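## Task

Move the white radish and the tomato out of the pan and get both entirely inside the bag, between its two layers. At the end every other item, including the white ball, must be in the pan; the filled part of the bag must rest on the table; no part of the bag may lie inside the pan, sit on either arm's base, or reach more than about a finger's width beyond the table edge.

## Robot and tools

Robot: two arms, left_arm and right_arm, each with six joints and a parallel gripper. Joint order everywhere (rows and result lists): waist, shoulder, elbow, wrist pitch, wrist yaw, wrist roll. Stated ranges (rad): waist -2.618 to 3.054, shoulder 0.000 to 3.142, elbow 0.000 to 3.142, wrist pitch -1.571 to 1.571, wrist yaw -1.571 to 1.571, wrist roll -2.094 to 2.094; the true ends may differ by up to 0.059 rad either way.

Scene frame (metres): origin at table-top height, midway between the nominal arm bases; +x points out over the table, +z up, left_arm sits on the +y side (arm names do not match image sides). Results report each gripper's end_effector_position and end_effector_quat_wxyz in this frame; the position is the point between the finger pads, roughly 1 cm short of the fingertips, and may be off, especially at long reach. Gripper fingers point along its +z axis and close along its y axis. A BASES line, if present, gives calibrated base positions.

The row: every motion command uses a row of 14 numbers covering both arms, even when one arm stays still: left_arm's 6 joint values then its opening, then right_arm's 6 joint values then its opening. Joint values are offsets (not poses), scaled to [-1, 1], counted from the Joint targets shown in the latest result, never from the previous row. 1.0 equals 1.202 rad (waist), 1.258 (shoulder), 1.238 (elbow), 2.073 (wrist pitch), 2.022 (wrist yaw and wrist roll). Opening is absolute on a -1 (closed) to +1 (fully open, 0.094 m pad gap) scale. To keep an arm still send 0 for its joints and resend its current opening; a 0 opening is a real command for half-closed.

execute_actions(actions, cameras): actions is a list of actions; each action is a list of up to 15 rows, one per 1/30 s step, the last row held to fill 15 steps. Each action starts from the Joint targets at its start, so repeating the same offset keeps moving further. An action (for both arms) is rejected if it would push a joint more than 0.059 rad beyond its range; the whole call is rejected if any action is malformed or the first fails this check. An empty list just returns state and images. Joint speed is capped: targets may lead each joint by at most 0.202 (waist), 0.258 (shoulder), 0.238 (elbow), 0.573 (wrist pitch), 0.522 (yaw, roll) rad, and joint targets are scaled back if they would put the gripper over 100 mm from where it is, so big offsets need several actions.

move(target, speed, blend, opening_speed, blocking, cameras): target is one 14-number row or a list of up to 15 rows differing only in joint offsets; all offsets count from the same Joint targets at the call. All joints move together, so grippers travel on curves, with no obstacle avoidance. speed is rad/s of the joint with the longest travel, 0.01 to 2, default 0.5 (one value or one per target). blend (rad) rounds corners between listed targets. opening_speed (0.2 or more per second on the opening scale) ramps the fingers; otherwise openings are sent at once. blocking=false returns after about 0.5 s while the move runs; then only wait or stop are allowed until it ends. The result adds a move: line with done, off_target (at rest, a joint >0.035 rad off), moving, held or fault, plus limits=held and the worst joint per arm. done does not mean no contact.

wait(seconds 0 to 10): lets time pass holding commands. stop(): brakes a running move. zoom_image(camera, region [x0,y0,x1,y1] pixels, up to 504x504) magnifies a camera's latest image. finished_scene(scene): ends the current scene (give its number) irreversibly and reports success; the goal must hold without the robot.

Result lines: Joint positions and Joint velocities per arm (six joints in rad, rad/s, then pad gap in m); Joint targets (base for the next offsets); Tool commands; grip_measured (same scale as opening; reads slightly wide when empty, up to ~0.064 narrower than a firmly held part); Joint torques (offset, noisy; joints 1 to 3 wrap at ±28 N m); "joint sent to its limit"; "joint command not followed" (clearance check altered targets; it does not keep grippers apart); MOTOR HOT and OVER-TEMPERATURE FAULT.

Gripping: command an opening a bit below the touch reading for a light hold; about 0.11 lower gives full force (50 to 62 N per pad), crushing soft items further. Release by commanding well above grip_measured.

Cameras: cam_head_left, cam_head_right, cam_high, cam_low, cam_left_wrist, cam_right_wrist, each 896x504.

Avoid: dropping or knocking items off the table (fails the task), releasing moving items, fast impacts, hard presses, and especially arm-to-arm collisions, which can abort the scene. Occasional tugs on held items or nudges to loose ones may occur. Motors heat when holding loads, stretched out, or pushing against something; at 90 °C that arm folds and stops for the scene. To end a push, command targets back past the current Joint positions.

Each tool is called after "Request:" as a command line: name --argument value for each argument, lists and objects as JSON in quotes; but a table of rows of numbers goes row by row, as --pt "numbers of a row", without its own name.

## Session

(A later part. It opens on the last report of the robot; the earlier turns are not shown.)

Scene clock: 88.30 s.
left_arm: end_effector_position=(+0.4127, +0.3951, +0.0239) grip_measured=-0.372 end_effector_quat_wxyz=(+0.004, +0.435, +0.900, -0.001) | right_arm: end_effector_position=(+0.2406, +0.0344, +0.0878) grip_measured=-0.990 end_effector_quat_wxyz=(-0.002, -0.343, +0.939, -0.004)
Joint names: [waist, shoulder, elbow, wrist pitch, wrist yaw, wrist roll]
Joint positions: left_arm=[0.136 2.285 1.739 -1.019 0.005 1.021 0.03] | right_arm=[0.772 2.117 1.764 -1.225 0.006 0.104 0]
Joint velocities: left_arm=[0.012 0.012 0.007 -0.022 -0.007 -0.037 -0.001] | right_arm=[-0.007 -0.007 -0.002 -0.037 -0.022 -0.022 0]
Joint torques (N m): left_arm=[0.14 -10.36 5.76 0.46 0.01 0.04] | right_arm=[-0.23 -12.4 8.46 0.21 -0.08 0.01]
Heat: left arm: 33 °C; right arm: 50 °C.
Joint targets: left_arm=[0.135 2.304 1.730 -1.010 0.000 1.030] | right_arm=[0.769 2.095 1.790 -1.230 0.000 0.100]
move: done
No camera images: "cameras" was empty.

Request:
move --pt "0 -0.0358 0.0969 -0.0772 0 0 -0.5 0 -0.004 0.019 -0.0113 0 0 -1" --pt "0 -0.0445 0.2868 -0.1978 0 0 -0.5 0 -0.0119 0.0565 -0.0338 0 0 -1" --speed '[0.15,0.3]' --blend 0.03 --cameras '["cam_left_wrist","cam_right_wrist"]'

Scene clock: 94.97 s.
left_arm: end_effector_position=(+0.4095, +0.3948, +0.1075) grip_measured=-0.372 end_effector_quat_wxyz=(-0.020, +0.435, +0.900, -0.016) | right_arm: end_effector_position=(+0.2414, +0.0352, +0.1049) grip_measured=-0.990 end_effector_quat_wxyz=(-0.002, -0.343, +0.939, -0.005)
Joint names: [waist, shoulder, elbow, wrist pitch, wrist yaw, wrist roll]
Joint positions: left_arm=[0.136 2.281 2.066 -1.407 0.005 1.021 0.029] | right_arm=[0.772 2.117 1.832 -1.294 0.006 0.104 0]
Joint velocities: left_arm=[-0.017 -0.012 -0.007 -0.007 -0.037 -0.007 0] | right_arm=[-0.002 0.002 -0.002 0.066 -0.007 -0.007 -0.001]
Joint torques (N m): left_arm=[0.18 -14.52 8.66 0.07 0.01 0.04] | right_arm=[-0.24 -13.7 8.61 0.24 -0.08 0.01]
Heat: left arm: 33 °C; right arm: 51 °C.
Joint targets: left_arm=[0.135 2.248 2.085 -1.420 0.000 1.030] | right_arm=[0.769 2.080 1.859 -1.300 0.000 0.100]
move: off_target (right_arm); right_arm: the shoulder is farthest, 0.037 rad from its target
Images, in order (width x height): cam_left_wrist 896x504, cam_right_wrist 896x504.

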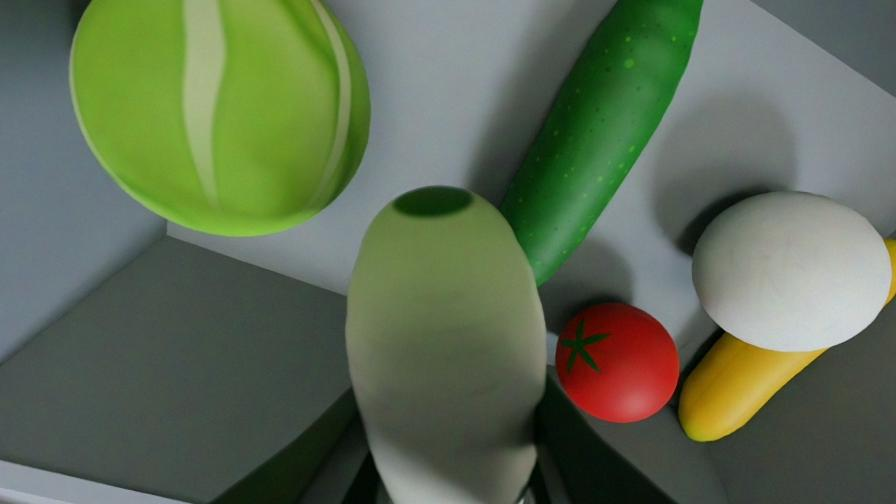

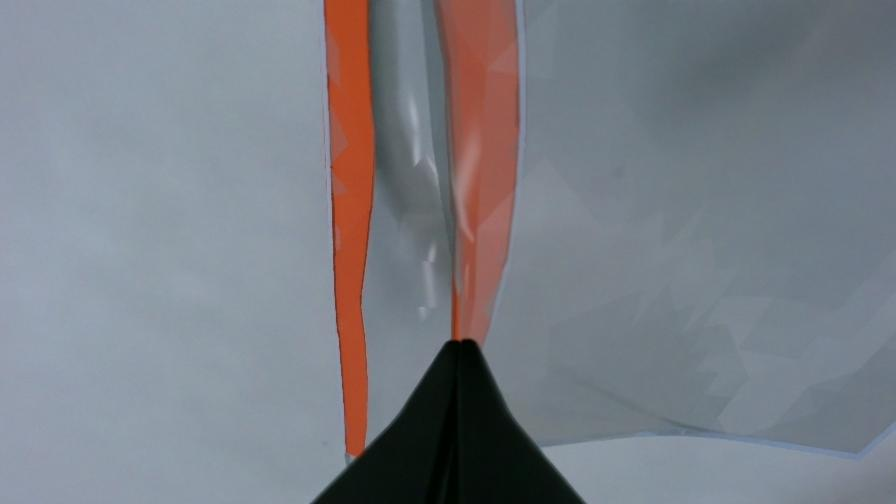

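Request:
move --target '[0,-0.8394,-0.9071,0.3618,0,0,-0.5,0,0,0,0,0,0,-1]' --speed 0.6 --cameras '["cam_left_wrist"]'

Scene clock: 97.83 s.
left_arm: end_effector_position=(+0.3076, +0.3824, +0.2020) grip_measured=-0.372 end_effector_quat_wxyz=(+0.275, +0.413, +0.851, +0.174) | right_arm: end_effector_position=(+0.2413, +0.0350, +0.1049) grip_measured=-0.990 end_effector_quat_wxyz=(-0.003, -0.343, +0.939, -0.005)
Joint names: [waist, shoulder, elbow, wrist pitch, wrist yaw, wrist roll]
Joint positions: left_arm=[0.136 1.204 0.975 -0.678 0.005 1.022 0.029] | right_arm=[0.772 2.117 1.832 -1.295 0.006 0.104 0]
Joint velocities: left_arm=[-0.012 0.002 -0.007 0.007 0.066 -0.037 0] | right_arm=[0.007 -0.022 0.002 0.022 0.022 -0.007 0.001]
Joint torques (N m): left_arm=[0.12 -4.82 6.93 1.83 0 0] | right_arm=[-0.21 -13.71 8.61 0.21 -0.08 0]
Heat: left arm: 33 °C; right arm: 52 °C.
Joint targets: left_arm=[0.135 1.192 0.962 -0.670 0.000 1.030] | right_arm=[0.769 2.080 1.859 -1.301 0.000 0.100]
move: off_target (right_arm); right_arm: the shoulder is farthest, 0.037 rad from its target
Images, in order (width x height): cam_left_wrist 896x504.

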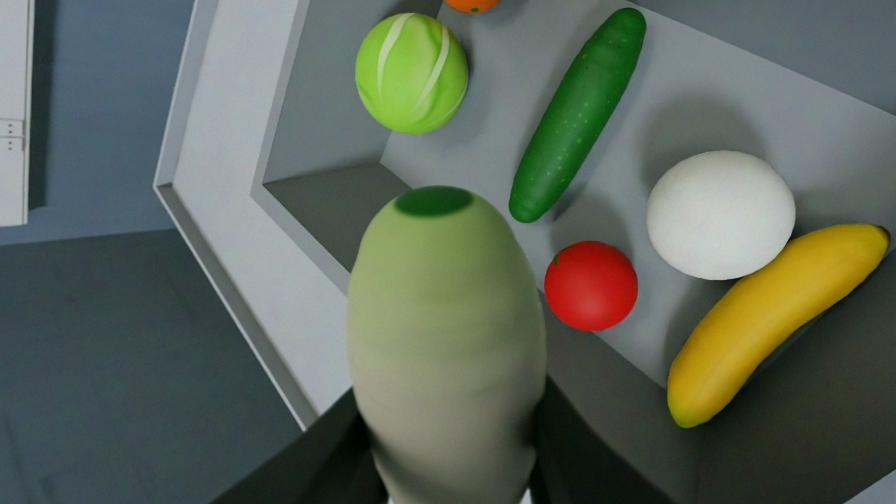

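Request:
move --target '[-0.8486,-0.5501,-0.5468,0.1881,0,0.272,-0.5,0,0,0,0,0,0,-1]' --speed 0.8 --cameras '["cam_left_wrist","cam_head_left"]'

Scene clock: 100.23 s.
left_arm: end_effector_position=(+0.1420, +0.1429, +0.1650) grip_measured=-0.372 end_effector_quat_wxyz=(+0.483, +0.811, +0.285, +0.169) | right_arm: end_effector_position=(+0.2413, +0.0350, +0.1049) grip_measured=-0.990 end_effector_quat_wxyz=(-0.003, -0.343, +0.939, -0.005)
Joint names: [waist, shoulder, elbow, wrist pitch, wrist yaw, wrist roll]
Joint positions: left_arm=[-0.878 0.507 0.297 -0.287 0.002 1.571 0.029] | right_arm=[0.772 2.117 1.832 -1.295 0.006 0.104 0]
Joint velocities: left_arm=[-0.002 -0.012 -0.007 0.037 -0.022 0.037 0] | right_arm=[-0.007 0.012 0.007 -0.037 -0.022 0.11 0]
Joint torques (N m): left_arm=[-0.29 -0.05 7.53 2.31 0.02 -0.04] | right_arm=[-0.2 -13.7 8.62 0.21 -0.07 0]
Heat: left arm: 33 °C; right arm: 52 °C.
Joint targets: left_arm=[-0.885 0.500 0.285 -0.280 0.000 1.580] | right_arm=[0.769 2.080 1.859 -1.301 0.000 0.100]
move: off_target (right_arm); right_arm: the shoulder is farthest, 0.037 rad from its target
Images, in order (width x height): cam_head_left 896x504, cam_left_wrist 896x504.

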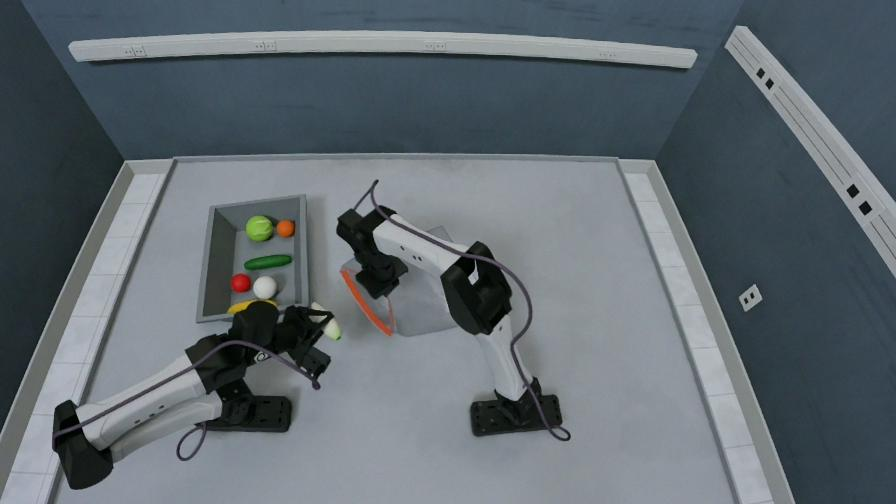

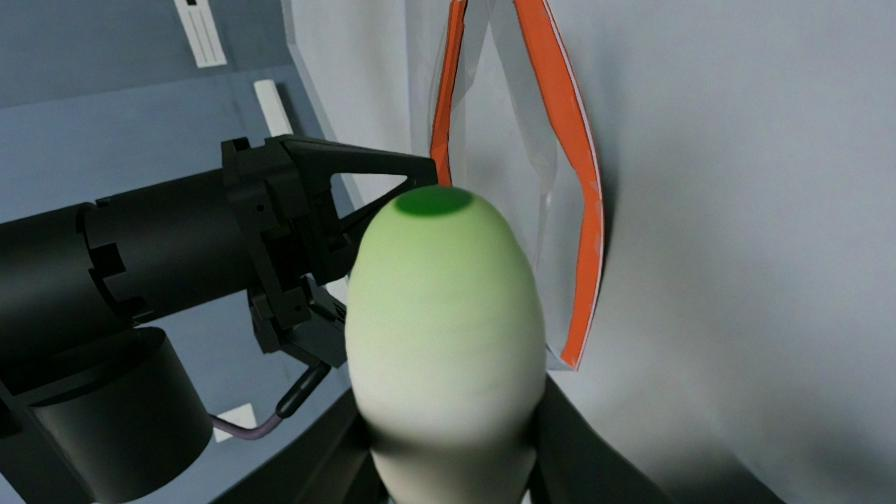

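Request:
move --target '[0,0.8347,-0.1292,0.5765,0,0,-0.5,0,0,0,0,0,0,-1]' --speed 0.6 --cameras '["cam_left_wrist","cam_right_wrist"]'

Scene clock: 103.67 s.
left_arm: end_effector_position=(+0.1854, +0.0888, +0.0605) grip_measured=-0.372 end_effector_quat_wxyz=(+0.481, +0.812, +0.285, +0.169) | right_arm: end_effector_position=(+0.2413, +0.0350, +0.1049) grip_measured=-0.990 end_effector_quat_wxyz=(-0.003, -0.343, +0.939, -0.005)
Joint names: [waist, shoulder, elbow, wrist pitch, wrist yaw, wrist roll]
Joint positions: left_arm=[-0.878 1.54 0.133 0.908 0.002 1.572 0.029] | right_arm=[0.772 2.117 1.832 -1.295 0.006 0.104 0]
Joint velocities: left_arm=[0.012 -0.012 -0.012 0.066 0.007 0.066 0] | right_arm=[-0.007 -0.002 0.017 -0.037 -0.081 -0.007 0.001]
Joint torques (N m): left_arm=[-0.29 -3.08 3.85 2.33 0.01 -0.03] | right_arm=[-0.23 -13.71 8.62 0.21 -0.08 0.01]
Heat: left arm: 33 °C; right arm: 53 °C.
Joint targets: left_arm=[-0.885 1.550 0.125 0.915 0.000 1.580] | right_arm=[0.769 2.080 1.859 -1.301 0.000 0.100]
move: off_target (right_arm); right_arm: the shoulder is farthest, 0.037 rad from its target
Images, in order (width x height): cam_left_wrist 896x504, cam_right_wrist 896x504.

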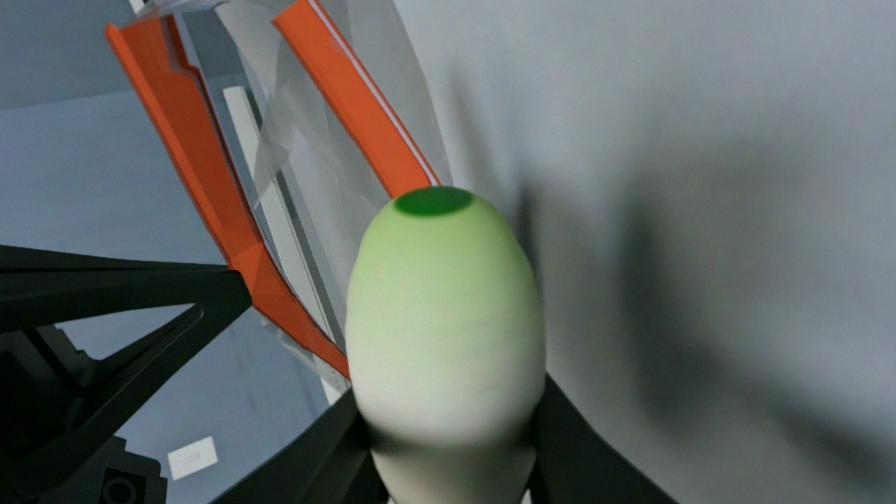

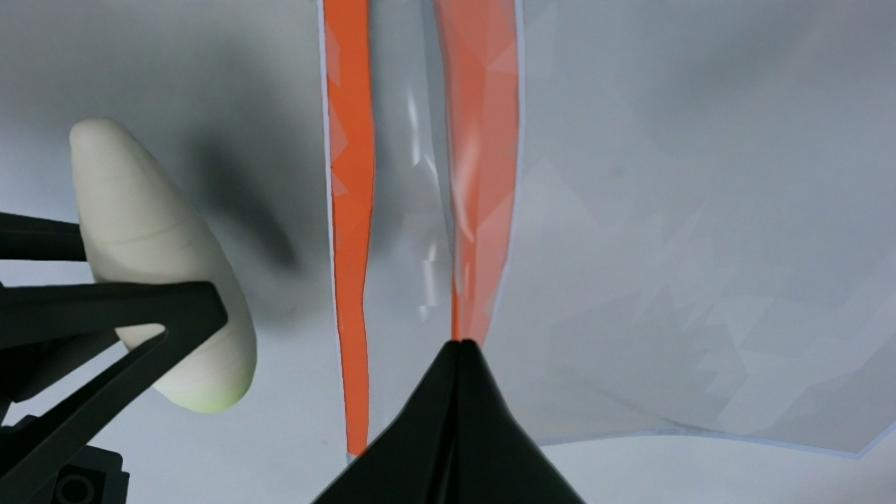

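Request:
move --pt "0 0.186 0.0363 0.0931 0 0 -0.5 0 0 0 0 0 0 -1" --pt "0 0.2878 0.2706 0.0188 0 0 -0.5 0 0 0 0 0 0 -1" --speed '[0.3,0.2]' --blend 0.02 --cameras '["cam_left_wrist","cam_right_wrist"]'

Scene clock: 107.50 s.
left_arm: end_effector_position=(+0.2386, +0.0228, +0.0472) grip_measured=-0.372 end_effector_quat_wxyz=(+0.489, +0.807, +0.283, +0.172) | right_arm: end_effector_position=(+0.2413, +0.0350, +0.1049) grip_measured=-0.990 end_effector_quat_wxyz=(-0.003, -0.343, +0.939, -0.005)
Joint names: [waist, shoulder, elbow, wrist pitch, wrist yaw, wrist roll]
Joint positions: left_arm=[-0.878 1.896 0.446 0.969 0.002 1.572 0.029] | right_arm=[0.772 2.117 1.832 -1.295 0.006 0.104 0]
Joint velocities: left_arm=[-0.007 0.017 -0.012 -0.022 -0.007 -0.022 -0.001] | right_arm=[-0.012 -0.002 -0.022 -0.022 0.066 -0.007 0.001]
Joint torques (N m): left_arm=[-0.32 -5.53 5.71 2.1 0.02 -0.03] | right_arm=[-0.2 -13.71 8.58 0.21 -0.08 0]
Heat: left arm: 33 °C; right arm: 54 °C.
Joint targets: left_arm=[-0.885 1.912 0.460 0.954 0.000 1.580] | right_arm=[0.769 2.080 1.859 -1.300 0.000 0.100]
move: off_target (right_arm); right_arm: the shoulder is farthest, 0.037 rad from its target
Images, in order (width x height): cam_left_wrist 896x504, cam_right_wrist 896x504.

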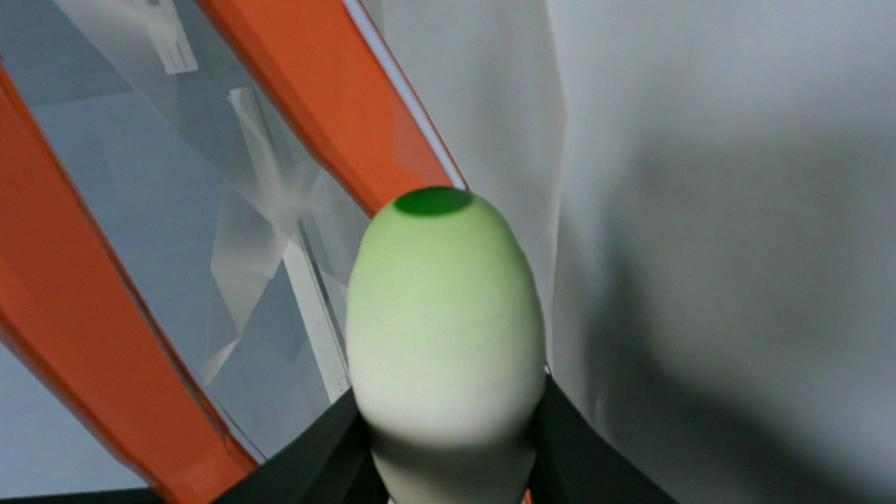

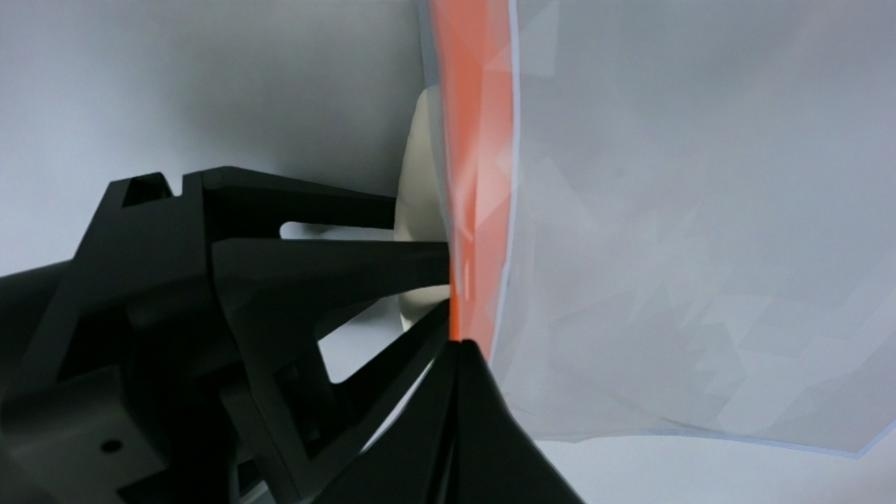

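Request:
zoom_image --camera "cam_left_wrist" --region '[0, 0, 500, 504]'

Request:
execute_actions --actions '[]' --cameras '["cam_high","cam_head_right","cam_low"]'

Scaled by 1.000.

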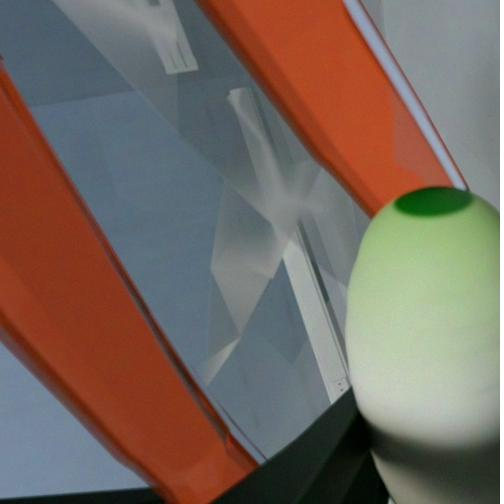

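Scene clock: 107.90 s.
left_arm: end_effector_position=(+0.2386, +0.0228, +0.0471) grip_measured=-0.372 end_effector_quat_wxyz=(+0.489, +0.807, +0.283, +0.172) | right_arm: end_effector_position=(+0.2413, +0.0350, +0.1049) grip_measured=-0.990 end_effector_quat_wxyz=(-0.003, -0.343, +0.939, -0.005)
Joint names: [waist, shoulder, elbow, wrist pitch, wrist yaw, wrist roll]
Joint positions: left_arm=[-0.878 1.896 0.446 0.969 0.002 1.572 0.029] | right_arm=[0.772 2.117 1.832 -1.295 0.006 0.104 0]
Joint velocities: left_arm=[-0.017 0.007 -0.017 0.007 -0.022 0.037 0.001] | right_arm=[-0.007 -0.007 -0.002 0.022 0.007 -0.037 -0.001]
Joint torques (N m): left_arm=[-0.32 -5.53 5.67 2.11 0.03 -0.01] | right_arm=[-0.2 -13.71 8.61 0.21 -0.08 0.01]
Heat: left arm: 33 °C; right arm: 54 °C.
Joint targets: left_arm=[-0.885 1.912 0.460 0.954 0.000 1.580] | right_arm=[0.769 2.080 1.859 -1.300 0.000 0.100]
Tool commands: left_gripper/opening=-0.5 right_gripper/opening=-1.0
Images, in order (width x height): cam_head_right 896x504, cam_high 896x504, cam_low 896x504.

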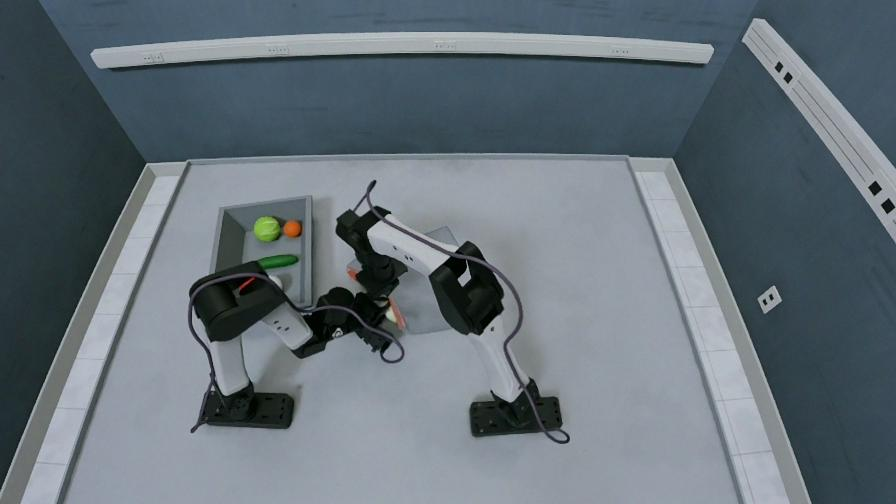

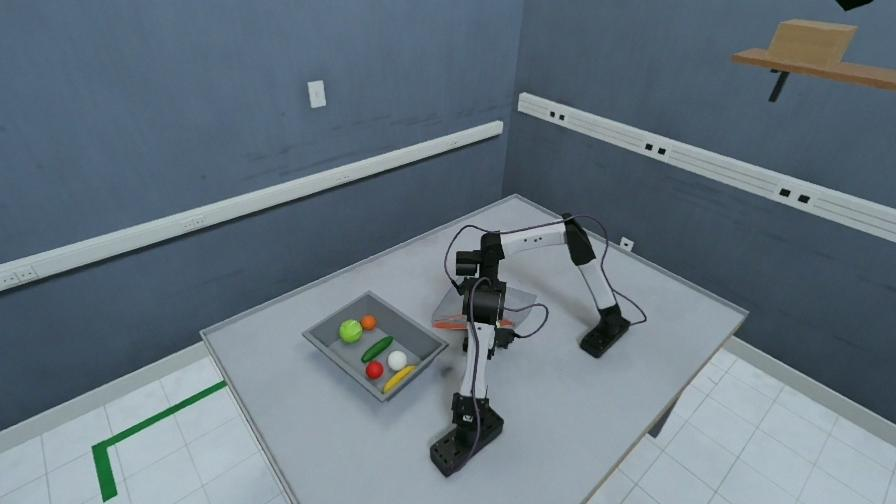

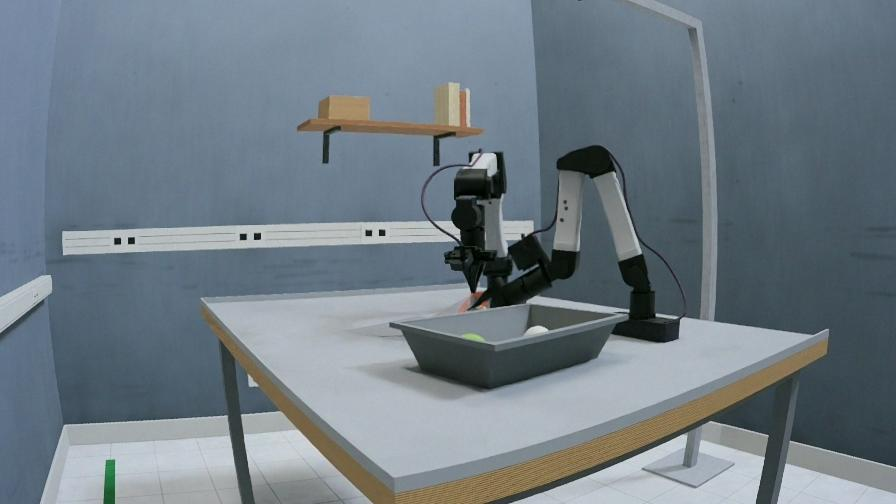

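Request:
execute_actions --actions '[]' --cameras '["cam_left_wrist","cam_right_wrist","cam_head_left"]'

Scene clock: 110.00 s.
left_arm: end_effector_position=(+0.2386, +0.0228, +0.0471) grip_measured=-0.372 end_effector_quat_wxyz=(+0.489, +0.807, +0.283, +0.172) | right_arm: end_effector_position=(+0.2413, +0.0350, +0.1049) grip_measured=-0.990 end_effector_quat_wxyz=(-0.003, -0.343, +0.939, -0.005)
Joint names: [waist, shoulder, elbow, wrist pitch, wrist yaw, wrist roll]
Joint positions: left_arm=[-0.878 1.896 0.446 0.968 0.002 1.572 0.029] | right_arm=[0.772 2.117 1.832 -1.295 0.006 0.104 0]
Joint velocities: left_arm=[-0.002 -0.012 -0.022 0.007 0.007 -0.022 0] | right_arm=[-0.012 -0.017 0.002 0.037 0.037 0.007 0.001]
Joint torques (N m): left_arm=[-0.32 -5.49 5.74 2.12 0.03 -0.02] | right_arm=[-0.23 -13.7 8.61 0.21 -0.07 0]
Heat: left arm: 32 °C; right arm: 54 °C.
Joint targets: left_arm=[-0.885 1.912 0.460 0.954 0.000 1.580] | right_arm=[0.769 2.080 1.859 -1.300 0.000 0.100]
Tool commands: left_gripper/opening=-0.5 right_gripper/opening=-1.0
Images, in order (width x height): cam_head_left 896x504, cam_left_wrist 896x504, cam_right_wrist 896x504.

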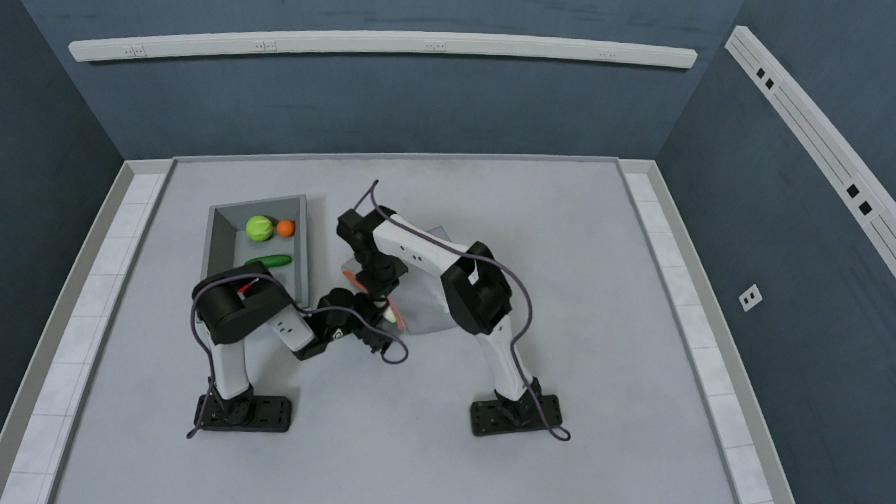

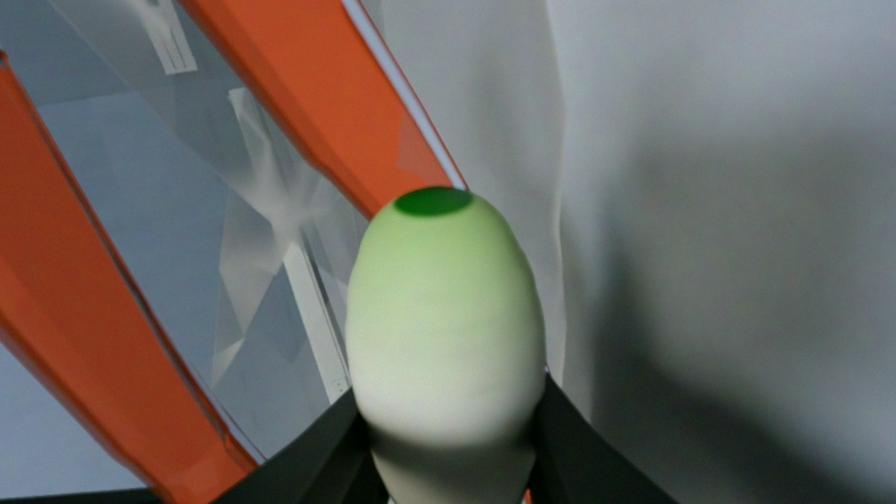

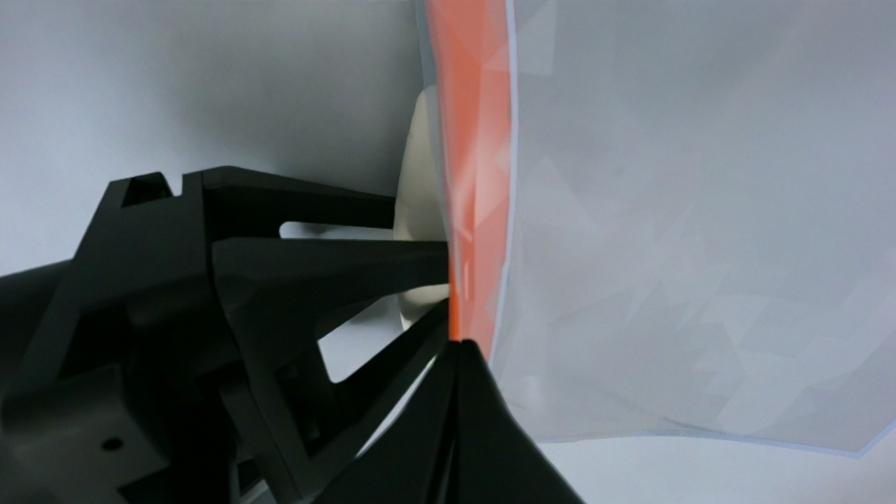

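Request:
zoom_image --camera "cam_right_wrist" --region '[330, 0, 630, 360]'

Request:
zoom_image --camera "cam_left_wrist" --region '[150, 0, 654, 504]'

Request:
execute_actions --actions '[]' --cameras '["cam_low","cam_head_right"]'

Scaled by 1.400 from the camera's 896x504 image, which has a finer 1280x720 frame.

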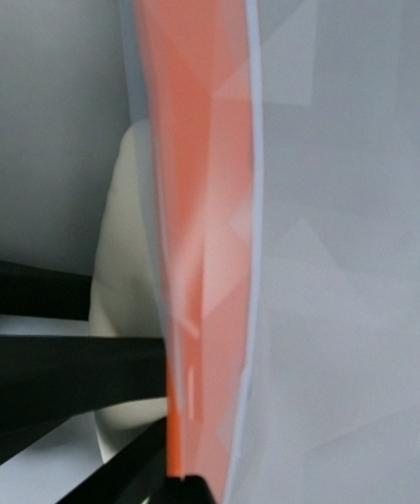

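Scaled by 1.000.

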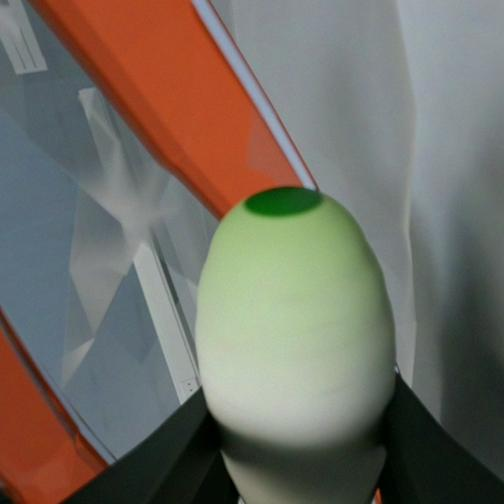

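Scene clock: 111.03 s.
left_arm: end_effector_position=(+0.2386, +0.0228, +0.0471) grip_measured=-0.372 end_effector_quat_wxyz=(+0.489, +0.807, +0.283, +0.172) | right_arm: end_effector_position=(+0.2413, +0.0350, +0.1049) grip_measured=-0.990 end_effector_quat_wxyz=(-0.003, -0.343, +0.939, -0.005)
Joint names: [waist, shoulder, elbow, wrist pitch, wrist yaw, wrist roll]
Joint positions: left_arm=[-0.878 1.896 0.446 0.968 0.002 1.572 0.029] | right_arm=[0.772 2.117 1.832 -1.295 0.006 0.104 0]
Joint velocities: left_arm=[-0.002 -0.007 -0.002 -0.066 0.022 -0.066 0] | right_arm=[0.007 -0.017 -0.007 -0.081 0.037 0.066 0]
Joint torques (N m): left_arm=[-0.31 -5.53 5.75 2.11 0.02 -0.02] | right_arm=[-0.2 -13.72 8.62 0.21 -0.08 0]
Heat: left arm: 32 °C; right arm: 54 °C.
Joint targets: left_arm=[-0.885 1.912 0.460 0.954 0.000 1.580] | right_arm=[0.769 2.080 1.859 -1.300 0.000 0.100]
Tool commands: left_gripper/opening=-0.5 right_gripper/opening=-1.0
Images, in order (width x height): cam_head_right 896x504, cam_low 896x504.

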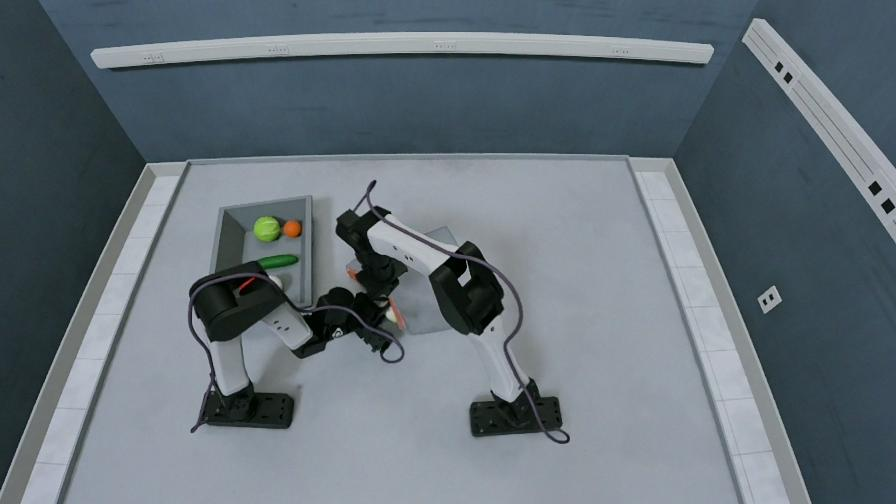

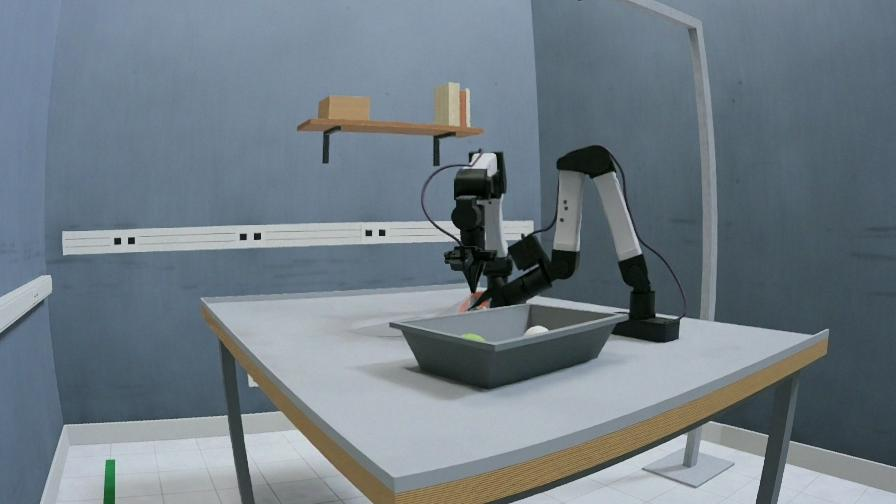

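Request:
move --pt "0 -0.1017 -0.2286 0.0743 0 0 -0.5 0 0 0 0 0 0 -1" --pt "0 -0.2886 -0.2617 -0.0193 0 0 -0.5 0 0 0 0 0 0 -1" --speed 0.4 --blend 0.03 --cameras '["cam_left_wrist","cam_right_wrist"]'

Scene clock: 115.37 s.
left_arm: end_effector_position=(+0.1887, +0.0848, +0.0621) grip_measured=-0.372 end_effector_quat_wxyz=(+0.486, +0.809, +0.284, +0.171) | right_arm: end_effector_position=(+0.2413, +0.0350, +0.1049) grip_measured=-0.990 end_effector_quat_wxyz=(-0.003, -0.343, +0.939, -0.005)
Joint names: [waist, shoulder, elbow, wrist pitch, wrist yaw, wrist roll]
Joint positions: left_arm=[-0.878 1.564 0.146 0.929 0.002 1.572 0.029] | right_arm=[0.772 2.117 1.832 -1.295 0.006 0.104 0]
Joint velocities: left_arm=[-0.012 0.017 0.012 0.037 -0.007 -0.007 0.001] | right_arm=[-0.002 -0.012 -0.002 -0.022 0.022 -0.037 -0.001]
Joint torques (N m): left_arm=[-0.29 -5.11 3.58 2.12 0.03 -0.02] | right_arm=[-0.23 -13.7 8.62 0.21 -0.08 0]
Heat: left arm: 33 °C; right arm: 55 °C.
Joint targets: left_arm=[-0.885 1.549 0.137 0.914 0.000 1.580] | right_arm=[0.769 2.080 1.859 -1.300 0.000 0.100]
move: off_target (right_arm); right_arm: the shoulder is farthest, 0.037 rad from its target
Images, in order (width x height): cam_left_wrist 896x504, cam_right_wrist 896x504.

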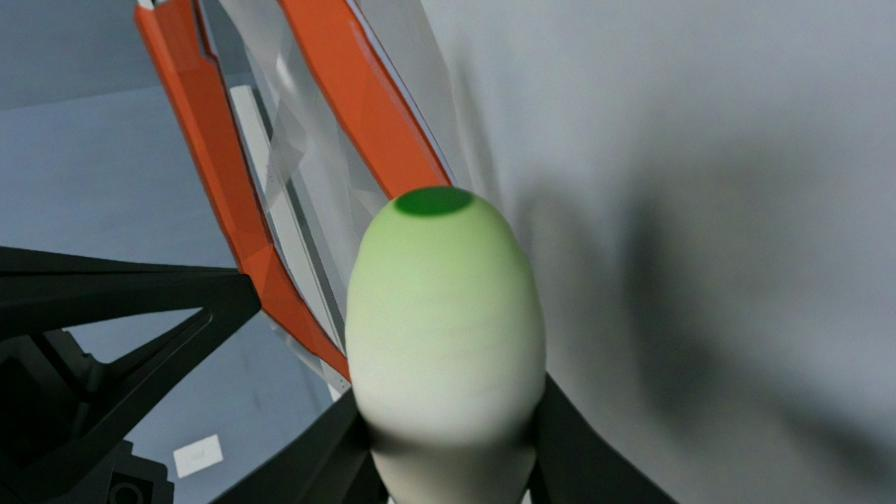

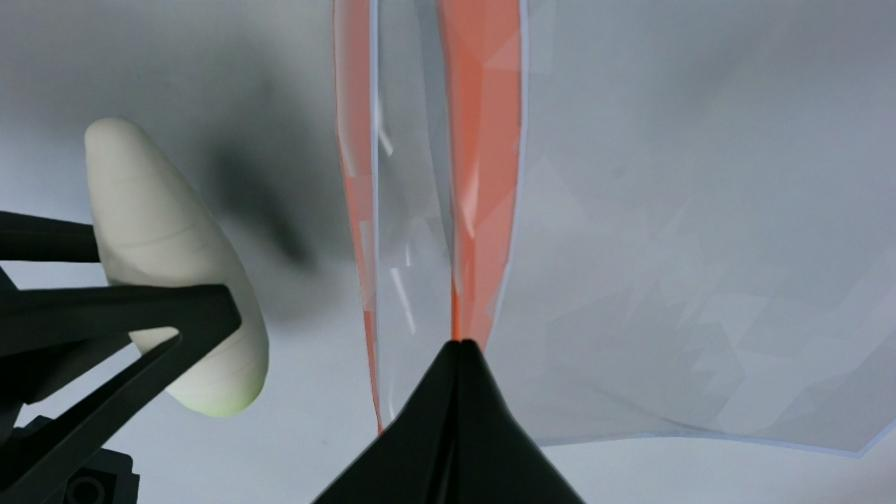

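Request:
move --pt "0 -0.2719 0.3578 -0.5229 0 0 -0.5 -0.0404 0.008 -0.035 0.0188 0 -0.024 -1" --pt "0 0.0223 0.7246 -0.7086 0 0 -0.5 -0.0807 0.0159 -0.0703 0.0376 0 -0.048 -1" --speed 0.5 --blend 0.05 --cameras '["cam_left_wrist","cam_right_wrist"]'

Scene clock: 123.30 s.
left_arm: end_effector_position=(+0.2133, +0.0542, +0.1151) grip_measured=-0.372 end_effector_quat_wxyz=(+0.224, +0.917, +0.322, +0.078) | right_arm: end_effector_position=(+0.2678, +0.0075, +0.0910) grip_measured=-0.990 end_effector_quat_wxyz=(+0.000, -0.344, +0.939, -0.003)
Joint names: [waist, shoulder, elbow, wrist pitch, wrist yaw, wrist roll]
Joint positions: left_arm=[-0.878 1.563 1.011 -0.541 0.002 1.572 0.029] | right_arm=[0.678 2.117 1.777 -1.234 0.006 0.008 0]
Joint velocities: left_arm=[0.002 0.012 0.002 0.11 -0.007 -0.081 0.001] | right_arm=[-0.012 0.007 0.007 0.081 -0.007 -0.066 -0.001]
Joint torques (N m): left_arm=[-0.32 -5.45 9.69 1.18 0.05 0] | right_arm=[-0.42 -11.95 5.61 0.41 -0.08 -0.01]
Heat: left arm: 33 °C; right arm: 56 °C.
Joint targets: left_arm=[-0.885 1.577 1.033 -0.555 0.000 1.580] | right_arm=[0.672 2.100 1.773 -1.222 0.000 0.003]
move: done
Images, in order (width x height): cam_left_wrist 896x504, cam_right_wrist 896x504.

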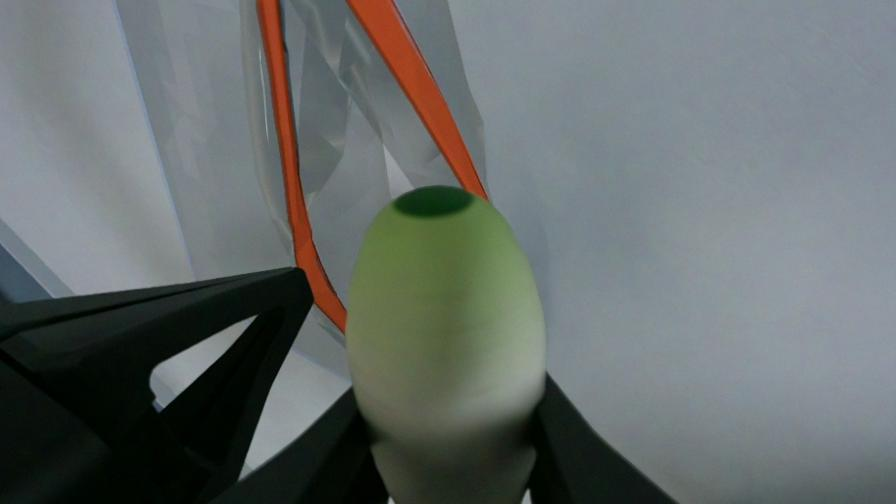

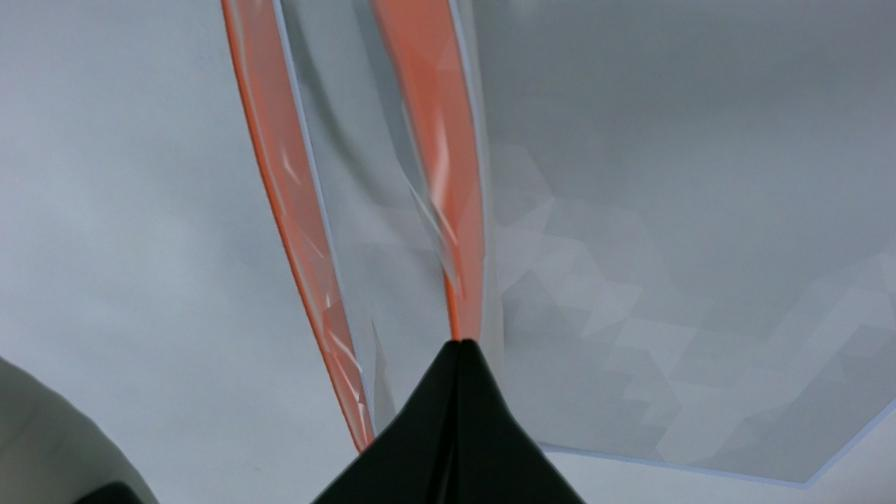

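Request:
move --pt "0 0.1169 -0.0186 0.0748 0 0 -0.5 0 0 0 0 0 0 -1" --pt "0 0.2186 -0.0549 0.1544 0 0 -0.5 0 0 0 0 0 0 -1" --speed 0.25 --blend 0.02 --cameras '["cam_left_wrist","cam_right_wrist"]'

Scene clock: 125.43 s.
left_arm: end_effector_position=(+0.2185, +0.0477, +0.0878) grip_measured=-0.372 end_effector_quat_wxyz=(+0.207, +0.921, +0.324, +0.072) | right_arm: end_effector_position=(+0.2679, +0.0076, +0.0910) grip_measured=-0.990 end_effector_quat_wxyz=(+0.000, -0.344, +0.939, -0.003)
Joint names: [waist, shoulder, elbow, wrist pitch, wrist yaw, wrist roll]
Joint positions: left_arm=[-0.878 1.657 1.011 -0.484 0.002 1.572 0.029] | right_arm=[0.678 2.117 1.777 -1.233 0.006 0.008 0]
Joint velocities: left_arm=[0.017 -0.002 -0.007 -0.051 0.022 0.037 0] | right_arm=[-0.012 -0.002 0.007 -0.022 -0.037 0.007 0]
Joint torques (N m): left_arm=[0.2 -7.62 7.27 1.3 0.06 -0.07] | right_arm=[-0.5 -11.96 5.6 0.39 -0.08 -0.01]
Heat: left arm: 33 °C; right arm: 56 °C.
Joint targets: left_arm=[-0.878 1.653 1.011 -0.486 0.002 1.572] | right_arm=[0.672 2.100 1.773 -1.222 0.000 0.003]
move: held (left_arm; a check stopped the path); path passed 0 of 2 targets; limits=held; left_arm: the wrist pitch is farthest, 0.249 rad from its target
joint command not followed: on one or more control steps a check withheld the commanded joint targets of the left arm, and it was not sent them on those steps.
cause: the commanded joint targets, or the way to them, would bring a part of the robot too close to another arm (this arm's wrist (the part past the wrist pitch) and the right arm's wrist (the part past the wrist yaw)).
Images, in order (width x height): cam_left_wrist 896x504, cam_right_wrist 896x504.

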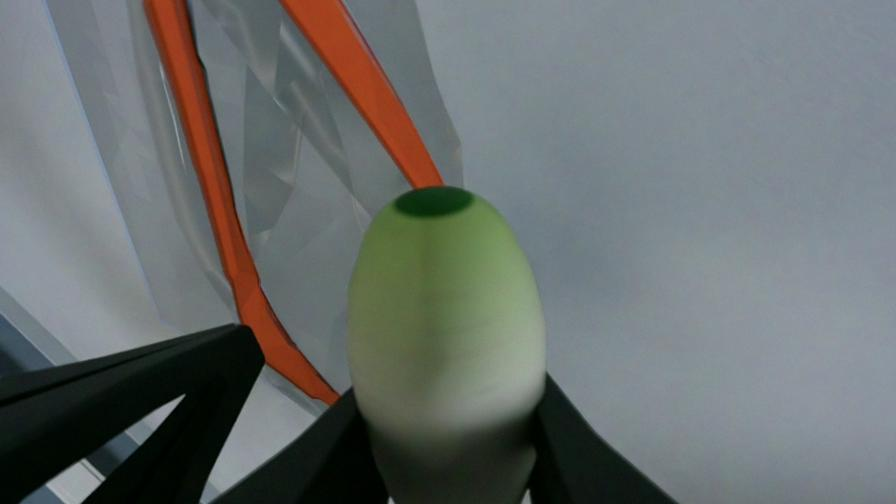

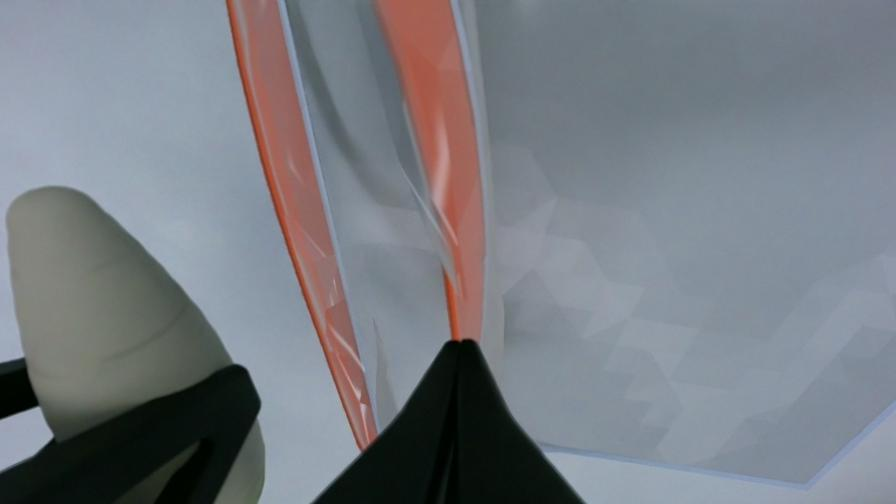

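Request:
move --pt "-0.0058 -0.2703 -0.332 0.2586 -0.001 0.004 -0.5 0 0 0 0 0 0 -1" --pt "-0.0058 -0.1129 -0.4887 0.4645 -0.001 0.004 -0.5 0 0 0 0 0 0 -1" --pt "-0.0058 0.0413 -0.4305 0.5311 -0.001 0.004 -0.5 0 0 0 0 0 0 -1" --speed '[0.5,0.5,0.2]' --blend 0.03 --cameras '["cam_left_wrist","cam_right_wrist"]'

Scene clock: 129.93 s.
left_arm: end_effector_position=(+0.2247, +0.0401, +0.0539) grip_measured=-0.372 end_effector_quat_wxyz=(+0.430, +0.840, +0.295, +0.151) | right_arm: end_effector_position=(+0.2679, +0.0076, +0.0910) grip_measured=-0.990 end_effector_quat_wxyz=(+0.000, -0.344, +0.939, -0.003)
Joint names: [waist, shoulder, elbow, wrist pitch, wrist yaw, wrist roll]
Joint positions: left_arm=[-0.878 1.691 0.46 0.607 0.002 1.572 0.029] | right_arm=[0.678 2.117 1.777 -1.233 0.006 0.008 0]
Joint velocities: left_arm=[0.007 0.002 0.007 -0.007 0.022 -0.022 0] | right_arm=[-0.002 -0.012 -0.022 -0.095 0.007 -0.022 -0.001]
Joint torques (N m): left_arm=[-0.29 -4.89 7.34 2.2 0.02 -0.02] | right_arm=[-0.49 -11.95 5.6 0.39 -0.08 0]
Heat: left arm: 33 °C; right arm: 56 °C.
Joint targets: left_arm=[-0.885 1.705 0.478 0.615 0.000 1.580] | right_arm=[0.672 2.100 1.773 -1.222 0.000 0.003]
move: done
Images, in order (width x height): cam_left_wrist 896x504, cam_right_wrist 896x504.

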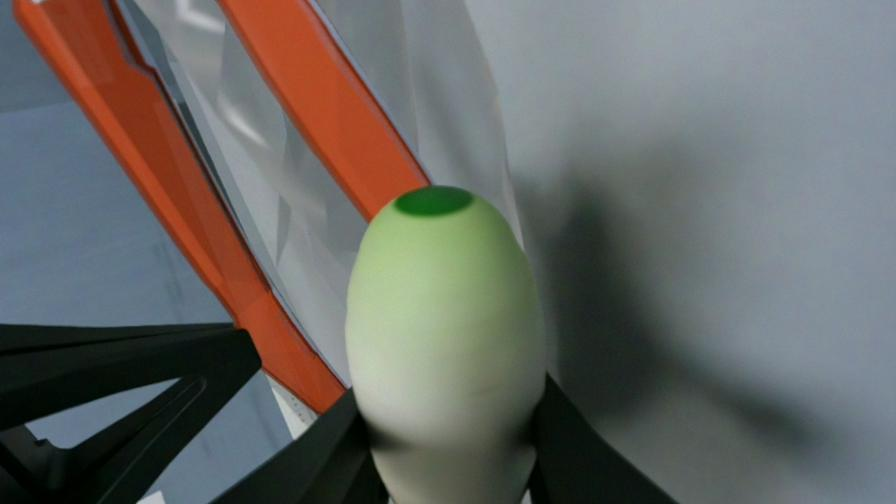

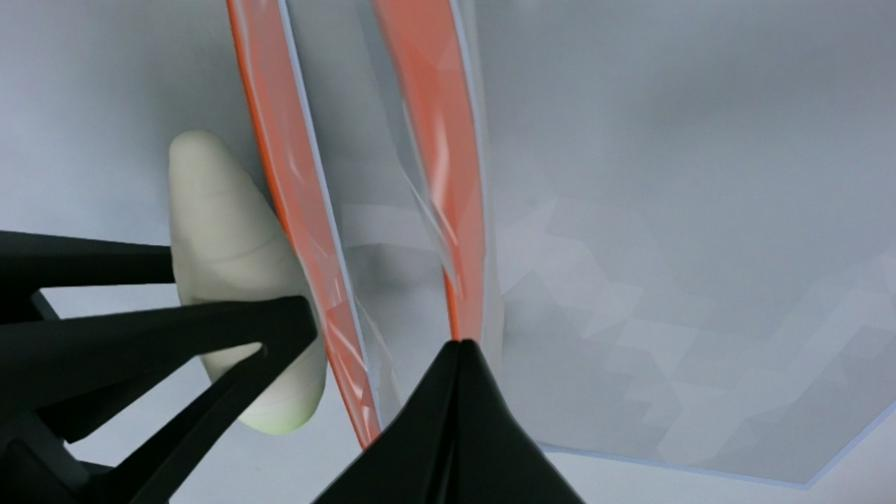

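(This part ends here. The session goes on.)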